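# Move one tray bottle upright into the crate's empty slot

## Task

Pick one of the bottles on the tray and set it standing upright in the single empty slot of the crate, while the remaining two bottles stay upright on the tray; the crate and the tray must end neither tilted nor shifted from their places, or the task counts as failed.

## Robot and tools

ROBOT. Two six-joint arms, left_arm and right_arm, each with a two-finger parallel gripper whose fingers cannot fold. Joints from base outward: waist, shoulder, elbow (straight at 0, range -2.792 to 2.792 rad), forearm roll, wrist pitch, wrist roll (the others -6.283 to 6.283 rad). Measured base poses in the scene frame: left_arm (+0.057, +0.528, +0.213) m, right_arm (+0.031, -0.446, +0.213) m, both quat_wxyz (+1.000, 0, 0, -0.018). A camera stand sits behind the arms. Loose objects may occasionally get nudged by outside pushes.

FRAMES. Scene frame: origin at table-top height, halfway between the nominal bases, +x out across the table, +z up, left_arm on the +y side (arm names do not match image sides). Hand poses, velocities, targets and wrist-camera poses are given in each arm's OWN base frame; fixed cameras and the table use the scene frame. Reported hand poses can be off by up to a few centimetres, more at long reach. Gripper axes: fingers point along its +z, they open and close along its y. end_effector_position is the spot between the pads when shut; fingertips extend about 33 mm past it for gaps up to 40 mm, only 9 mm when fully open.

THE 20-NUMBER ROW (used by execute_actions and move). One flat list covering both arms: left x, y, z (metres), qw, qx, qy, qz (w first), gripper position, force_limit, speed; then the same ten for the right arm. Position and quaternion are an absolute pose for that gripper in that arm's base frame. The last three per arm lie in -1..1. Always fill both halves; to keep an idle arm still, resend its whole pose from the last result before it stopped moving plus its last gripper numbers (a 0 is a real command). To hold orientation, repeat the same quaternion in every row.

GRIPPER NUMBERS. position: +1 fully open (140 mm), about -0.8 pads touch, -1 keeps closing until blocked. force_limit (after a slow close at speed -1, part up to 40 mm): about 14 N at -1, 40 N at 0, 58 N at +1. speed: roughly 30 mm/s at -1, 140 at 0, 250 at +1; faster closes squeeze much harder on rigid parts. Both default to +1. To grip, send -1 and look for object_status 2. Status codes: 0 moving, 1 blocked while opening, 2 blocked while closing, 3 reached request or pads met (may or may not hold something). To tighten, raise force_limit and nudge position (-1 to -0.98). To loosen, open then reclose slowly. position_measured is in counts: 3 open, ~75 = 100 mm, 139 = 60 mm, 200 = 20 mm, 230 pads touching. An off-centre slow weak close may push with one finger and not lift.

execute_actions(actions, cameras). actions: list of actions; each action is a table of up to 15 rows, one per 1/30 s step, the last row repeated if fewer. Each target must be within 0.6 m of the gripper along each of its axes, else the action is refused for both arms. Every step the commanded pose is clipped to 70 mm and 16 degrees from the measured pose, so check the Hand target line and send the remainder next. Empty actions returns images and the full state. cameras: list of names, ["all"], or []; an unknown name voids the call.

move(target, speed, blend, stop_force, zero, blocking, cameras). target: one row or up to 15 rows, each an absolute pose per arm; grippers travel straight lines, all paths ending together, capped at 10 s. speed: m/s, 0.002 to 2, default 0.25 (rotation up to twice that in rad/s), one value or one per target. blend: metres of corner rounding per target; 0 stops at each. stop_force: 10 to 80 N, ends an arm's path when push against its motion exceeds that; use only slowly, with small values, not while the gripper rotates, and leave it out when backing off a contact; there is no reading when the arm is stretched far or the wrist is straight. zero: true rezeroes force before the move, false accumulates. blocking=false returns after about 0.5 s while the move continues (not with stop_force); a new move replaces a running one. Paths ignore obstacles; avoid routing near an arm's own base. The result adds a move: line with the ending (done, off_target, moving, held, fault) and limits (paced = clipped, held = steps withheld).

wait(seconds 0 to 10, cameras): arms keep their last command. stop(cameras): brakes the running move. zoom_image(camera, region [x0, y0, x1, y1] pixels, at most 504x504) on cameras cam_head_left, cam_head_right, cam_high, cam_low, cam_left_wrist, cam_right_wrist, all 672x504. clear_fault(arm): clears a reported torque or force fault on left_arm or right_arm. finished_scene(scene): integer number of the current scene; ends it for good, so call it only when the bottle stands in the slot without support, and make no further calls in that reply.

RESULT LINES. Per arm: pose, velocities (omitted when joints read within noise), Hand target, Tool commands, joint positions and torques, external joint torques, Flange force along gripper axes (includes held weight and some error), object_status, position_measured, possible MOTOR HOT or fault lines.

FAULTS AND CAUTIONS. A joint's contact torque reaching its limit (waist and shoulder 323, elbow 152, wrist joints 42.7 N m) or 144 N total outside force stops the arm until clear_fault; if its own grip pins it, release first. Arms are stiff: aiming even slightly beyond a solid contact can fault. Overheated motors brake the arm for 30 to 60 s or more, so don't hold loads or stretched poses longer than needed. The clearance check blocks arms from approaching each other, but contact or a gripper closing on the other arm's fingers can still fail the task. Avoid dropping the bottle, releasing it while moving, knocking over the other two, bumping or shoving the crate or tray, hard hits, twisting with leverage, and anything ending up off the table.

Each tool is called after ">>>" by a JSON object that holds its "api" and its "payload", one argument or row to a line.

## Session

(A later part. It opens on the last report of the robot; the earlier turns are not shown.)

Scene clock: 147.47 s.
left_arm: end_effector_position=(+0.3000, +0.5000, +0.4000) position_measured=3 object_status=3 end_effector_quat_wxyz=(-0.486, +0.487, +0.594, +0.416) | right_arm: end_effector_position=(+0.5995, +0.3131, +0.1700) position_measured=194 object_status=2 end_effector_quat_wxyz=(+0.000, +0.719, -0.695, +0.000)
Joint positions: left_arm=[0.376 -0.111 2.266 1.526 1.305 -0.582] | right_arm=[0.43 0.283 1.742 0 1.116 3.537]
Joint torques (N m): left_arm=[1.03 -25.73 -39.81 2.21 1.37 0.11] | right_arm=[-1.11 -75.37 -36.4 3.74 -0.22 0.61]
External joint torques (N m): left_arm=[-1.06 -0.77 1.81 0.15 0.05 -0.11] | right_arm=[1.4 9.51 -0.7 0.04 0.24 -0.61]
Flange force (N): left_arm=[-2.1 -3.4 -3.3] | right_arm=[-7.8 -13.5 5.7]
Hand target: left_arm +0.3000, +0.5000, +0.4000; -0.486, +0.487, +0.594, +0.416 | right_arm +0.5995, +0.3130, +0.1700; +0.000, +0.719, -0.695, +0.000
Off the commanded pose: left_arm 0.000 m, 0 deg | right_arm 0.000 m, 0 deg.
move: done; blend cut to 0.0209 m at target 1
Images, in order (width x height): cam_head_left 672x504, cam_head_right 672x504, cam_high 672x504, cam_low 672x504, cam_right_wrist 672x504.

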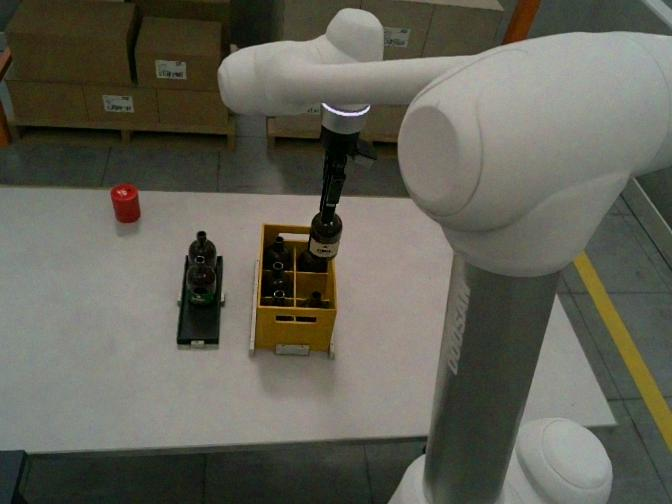

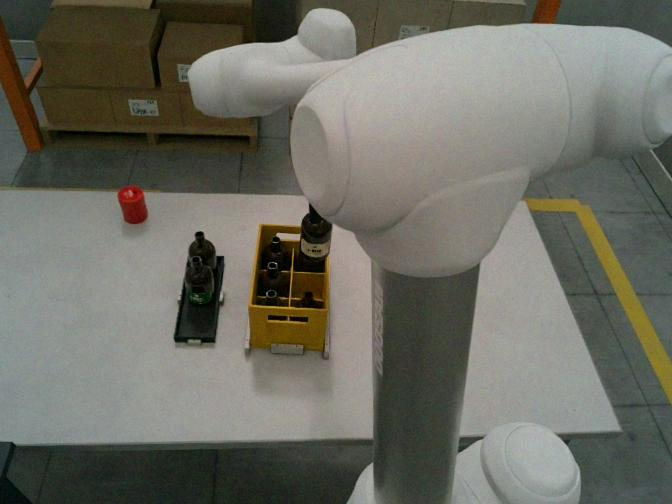

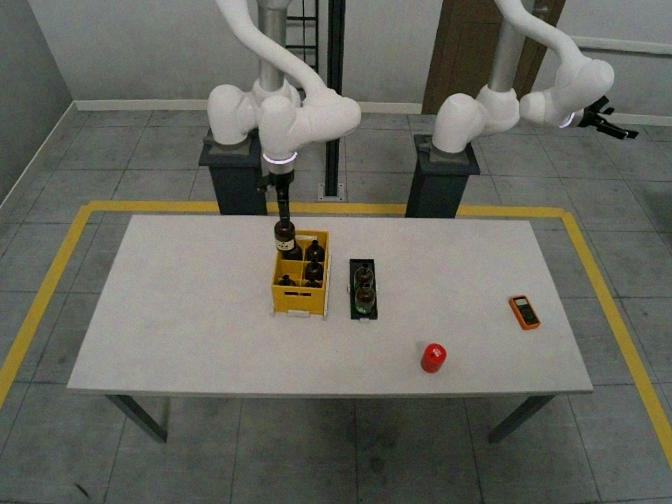

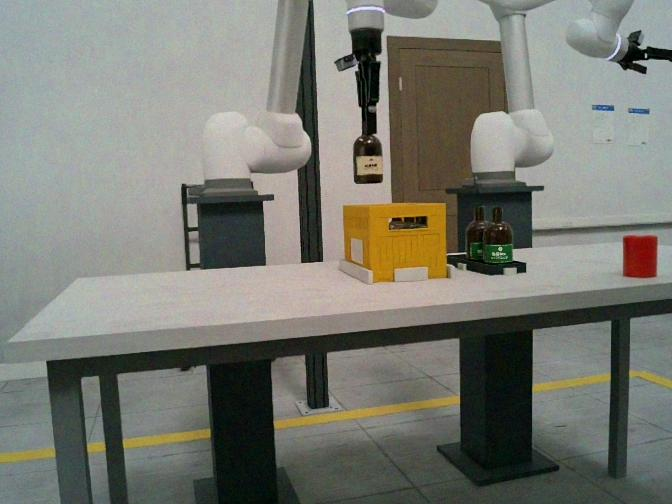

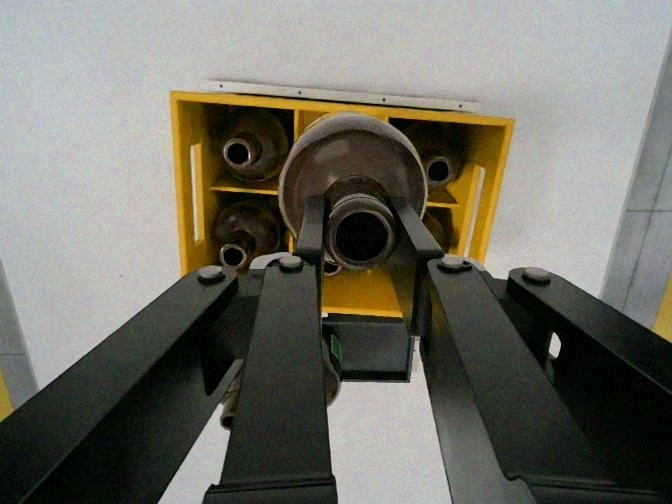

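>>> {"api": "move", "payload": {
  "target": [
    [0.30,0.5,0.4,-0.486,0.487,0.594,0.416,1,1,1,0.6015,0.313,0.08,0,0.7193,-0.6947,0,-1,0.2,-1]
  ],
  "speed": 0.15,
  "stop_force": 15,
  "cameras": ["cam_right_wrist","cam_head_left","cam_high"]
}}

>>> {"api": "zoom_image", "payload": {
  "camera": "cam_high",
  "region": [250, 200, 350, 330]
}}

>>> {"api": "zoom_image", "payload": {
  "camera": "cam_head_left",
  "region": [230, 180, 380, 360]
}}

Scene clock: 163.17 s.
left_arm: end_effector_position=(+0.3000, +0.5000, +0.4000) position_measured=3 object_status=3 end_effector_quat_wxyz=(-0.486, +0.487, +0.594, +0.416) | right_arm: end_effector_position=(+0.6015, +0.3130, +0.0800) position_measured=194 object_status=2 end_effector_quat_wxyz=(+0.000, +0.719, -0.695, +0.000)
Joint positions: left_arm=[0.376 -0.111 2.266 1.526 1.305 -0.582] | right_arm=[0.429 0.361 1.82 0 0.961 3.536]
Joint torques (N m): left_arm=[1.46 -25.82 -39.53 2.15 1.32 0.04] | right_arm=[-2.25 -79.34 -32.21 2.82 0.2 0.53]
External joint torques (N m): left_arm=[-1.49 -0.91 1.27 0.23 0.1 -0.04] | right_arm=[2.28 9.07 -1.81 0.64 -0.18 -0.53]
Flange force (N): left_arm=[-1.4 -2.7 -4.4] | right_arm=[-9.2 -13.4 7.6]
Hand target: left_arm +0.3000, +0.5000, +0.4000; -0.486, +0.487, +0.594, +0.416 | right_arm +0.6015, +0.3130, +0.0800; +0.000, +0.719, -0.695, +0.000
Off the commanded pose: left_arm 0.000 m, 0 deg | right_arm 0.000 m, 0 deg.
move: done
Images, in order (width x height): cam_head_left 672x504, cam_high 672x504, cam_right_wrist 672x504.

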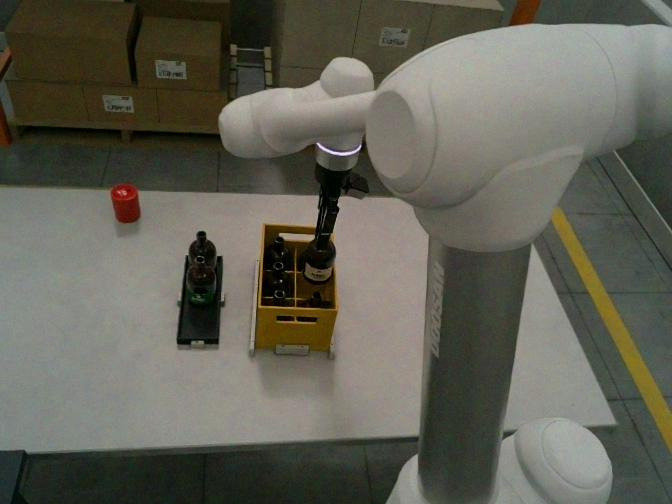

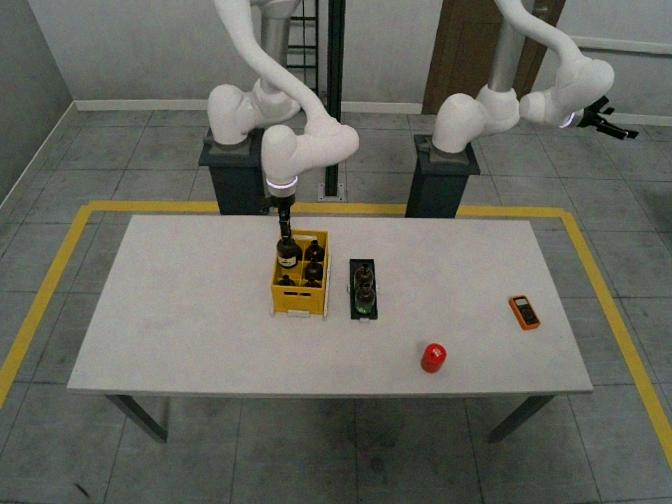

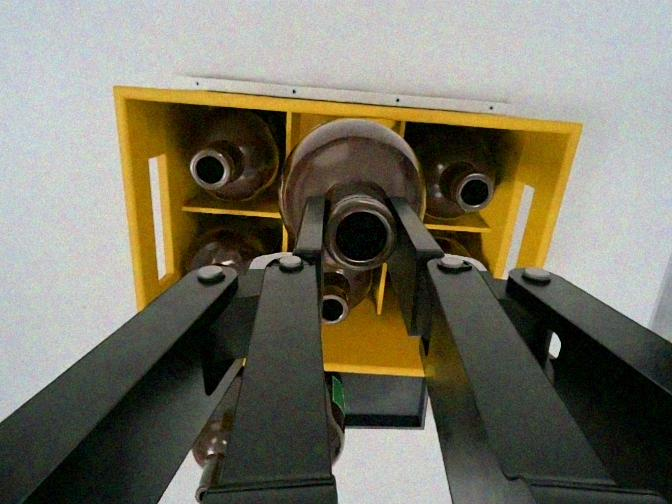

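Scaled by 3.877.

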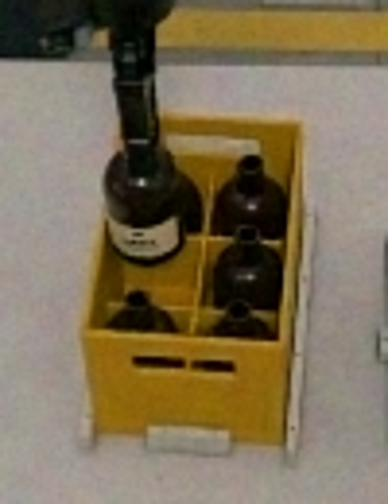

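Scaled by 2.800.

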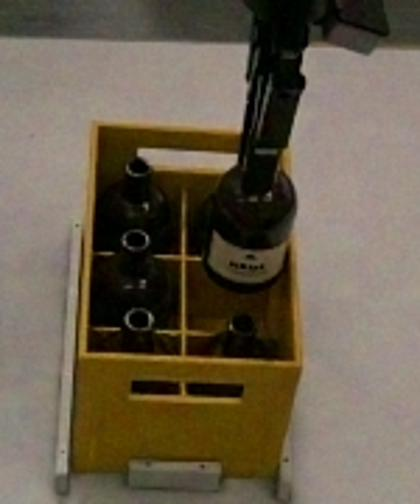

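>>> {"api": "move", "payload": {
  "target": [
    [0.30,0.5,0.4,-0.486,0.487,0.594,0.416,1,1,1,0.6015,0.315,-0.062,0,0.7193,-0.6947,0,-1,0.2,-1]
  ],
  "speed": 0.04,
  "stop_force": 10,
  "cameras": ["cam_right_wrist","cam_head_left","cam_high"]
}}

>>> {"api": "zoom_image", "payload": {
  "camera": "cam_high",
  "region": [250, 200, 350, 330]
}}

>>> {"api": "zoom_image", "payload": {
  "camera": "cam_head_left",
  "region": [230, 180, 380, 360]
}}

Scene clock: 179.40 s.
left_arm: end_effector_position=(+0.3000, +0.5000, +0.4000) position_measured=3 object_status=3 end_effector_quat_wxyz=(-0.486, +0.487, +0.594, +0.416) | right_arm: end_effector_position=(+0.6017, +0.3150, -0.0510) position_measured=194 object_status=2 end_effector_quat_wxyz=(+0.000, +0.719, -0.695, +0.000)
Joint positions: left_arm=[0.376 -0.111 2.266 1.526 1.305 -0.582] | right_arm=[0.431 0.507 1.894 0 0.739 3.538]
Joint torques (N m): left_arm=[1.61 -26.35 -39.43 2.25 1.47 0.08] | right_arm=[-7.13 -46.85 -6.05 1.25 -0.78 0.49]
External joint torques (N m): left_arm=[-1.6 -0.23 1.43 0.1 -0.04 -0.08] | right_arm=[6.92 -30.72 -22 1.6 0.79 -0.49]
Flange force (N): left_arm=[-2.4 -1.7 -4.1] | right_arm=[-13.5 -6.2 -48.5]
Hand target: left_arm +0.3000, +0.5000, +0.4000; -0.486, +0.487, +0.594, +0.416 | right_arm +0.6017, +0.3150, -0.0510; +0.000, +0.719, -0.695, +0.000
Off the commanded pose: left_arm 0.000 m, 0 deg | right_arm 0.011 m, 0 deg.
move: contact (right_arm)
Images, in order (width x height): cam_head_left 672x504, cam_high 672x504, cam_right_wrist 672x504.

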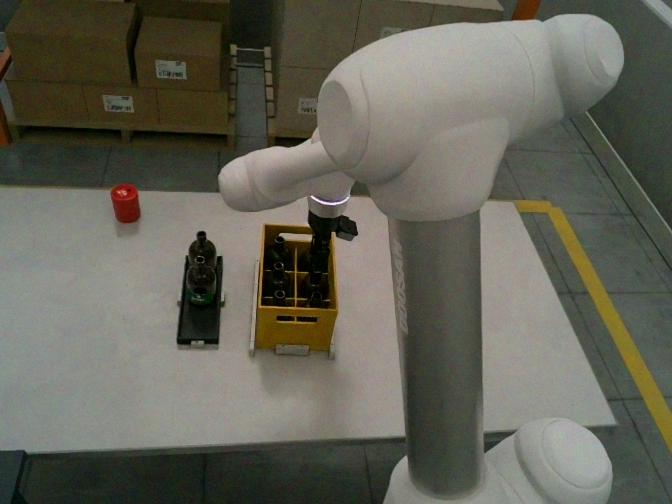

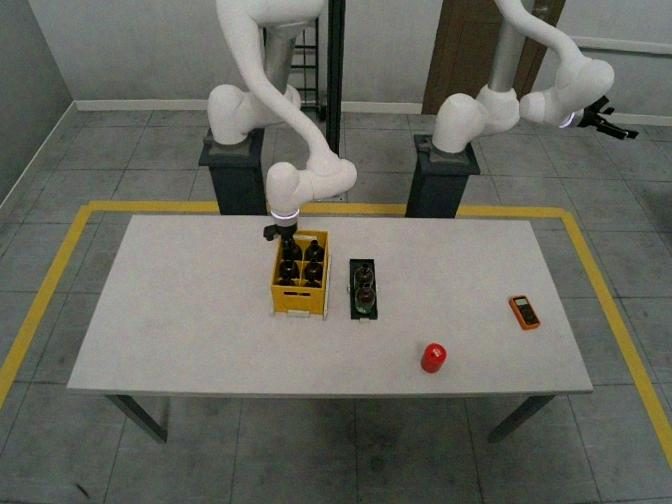

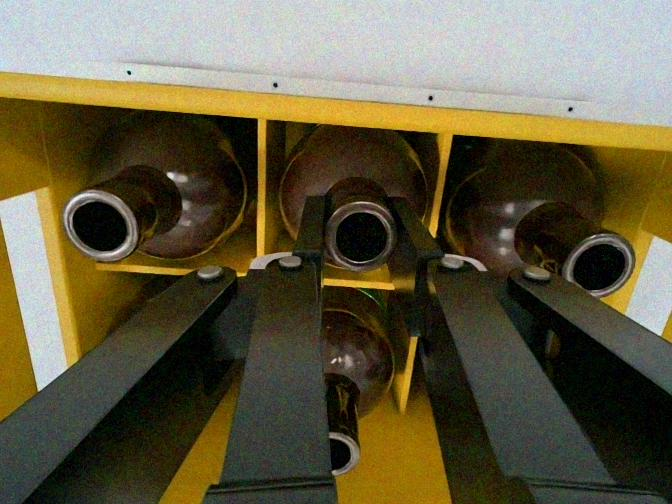

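Scaled by 3.877.

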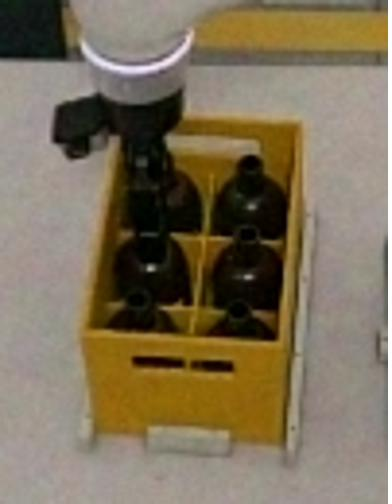

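Scaled by 2.800.

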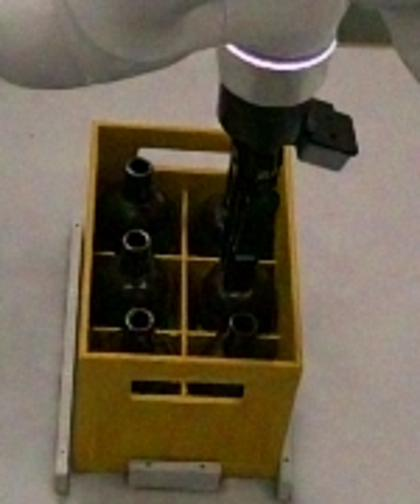

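>>> {"api": "move", "payload": {
  "target": [
    [0.30,0.5,0.4,-0.486,0.487,0.594,0.416,1,1,1,0.6017,0.315,-0.050,0,0.7193,-0.6947,0,-0.29,0.2,-0.8],
    [0.30,0.5,0.4,-0.486,0.487,0.594,0.416,1,1,1,0.6017,0.315,0.15,0,0.7193,-0.6947,0,-0.29,0.2,-0.8]
  ],
  "speed": 0.15,
  "cameras": ["cam_right_wrist","cam_low","cam_head_left","cam_high"]
}}

Scene clock: 188.60 s.
left_arm: end_effector_position=(+0.3000, +0.5000, +0.4000) position_measured=3 object_status=3 end_effector_quat_wxyz=(-0.486, +0.487, +0.594, +0.416) | right_arm: end_effector_position=(+0.6017, +0.3150, +0.1499) position_measured=165 object_status=3 end_effector_quat_wxyz=(+0.000, +0.719, -0.695, +0.000)
Joint positions: left_arm=[0.376 -0.111 2.266 1.526 1.305 -0.582] | right_arm=[0.431 0.302 1.756 0 1.083 3.538]
Joint torques (N m): left_arm=[1.11 -25.88 -39.67 2.23 1.38 0.02] | right_arm=[-1.34 -75.54 -34.81 3.7 -0.36 0.53]
External joint torques (N m): left_arm=[-1.1 -0.71 1.67 0.13 0.04 -0.02] | right_arm=[1.56 8.14 -1.88 0.04 0.37 -0.53]
Flange force (N): left_arm=[-1.8 -3.1 -3.4] | right_arm=[-8.2 -13.6 3.8]
Hand target: left_arm +0.3000, +0.5000, +0.4000; -0.486, +0.487, +0.594, +0.416 | right_arm +0.6017, +0.3150, +0.1500; +0.000, +0.719, -0.695, +0.000
Off the commanded pose: left_arm 0.000 m, 0 deg | right_arm 0.000 m, 0 deg.
move: done
Images, in order (width x height): cam_head_left 672x504, cam_high 672x504, cam_low 672x504, cam_right_wrist 672x504.

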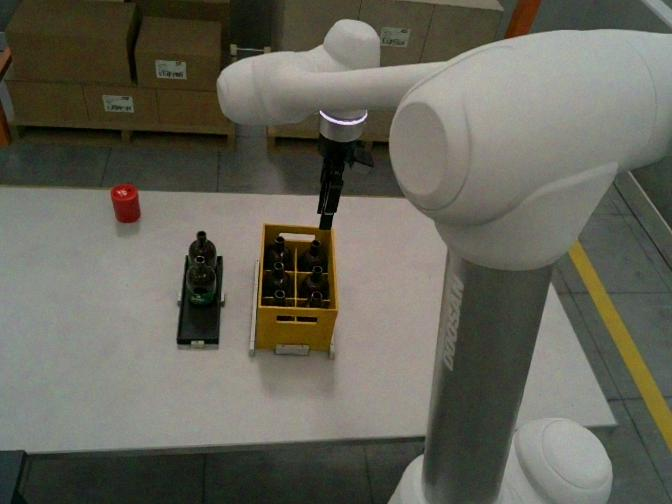

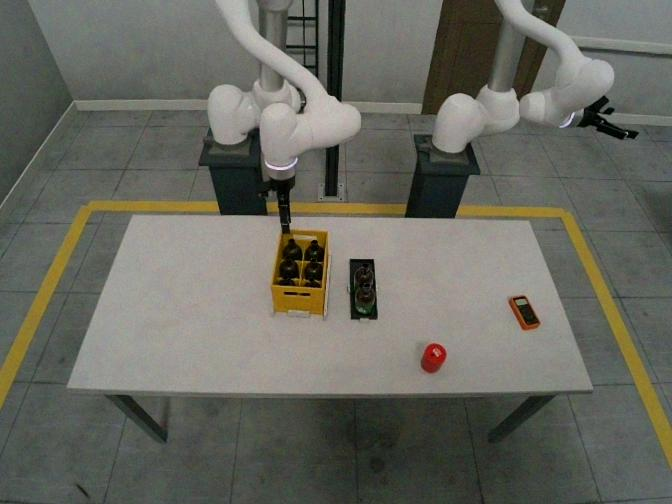

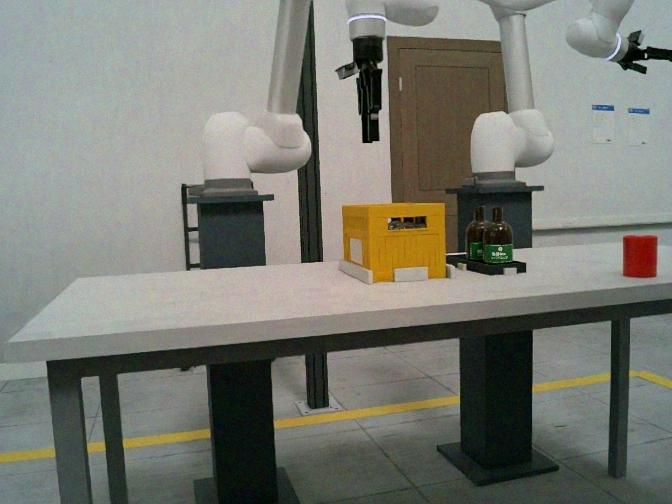

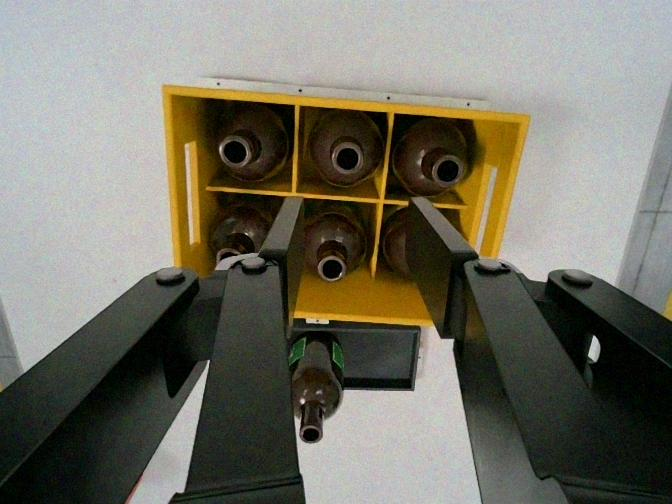

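>>> {"api": "finished_scene", "payload": {
  "scene": 2
}}

The scene is finished: the task was done.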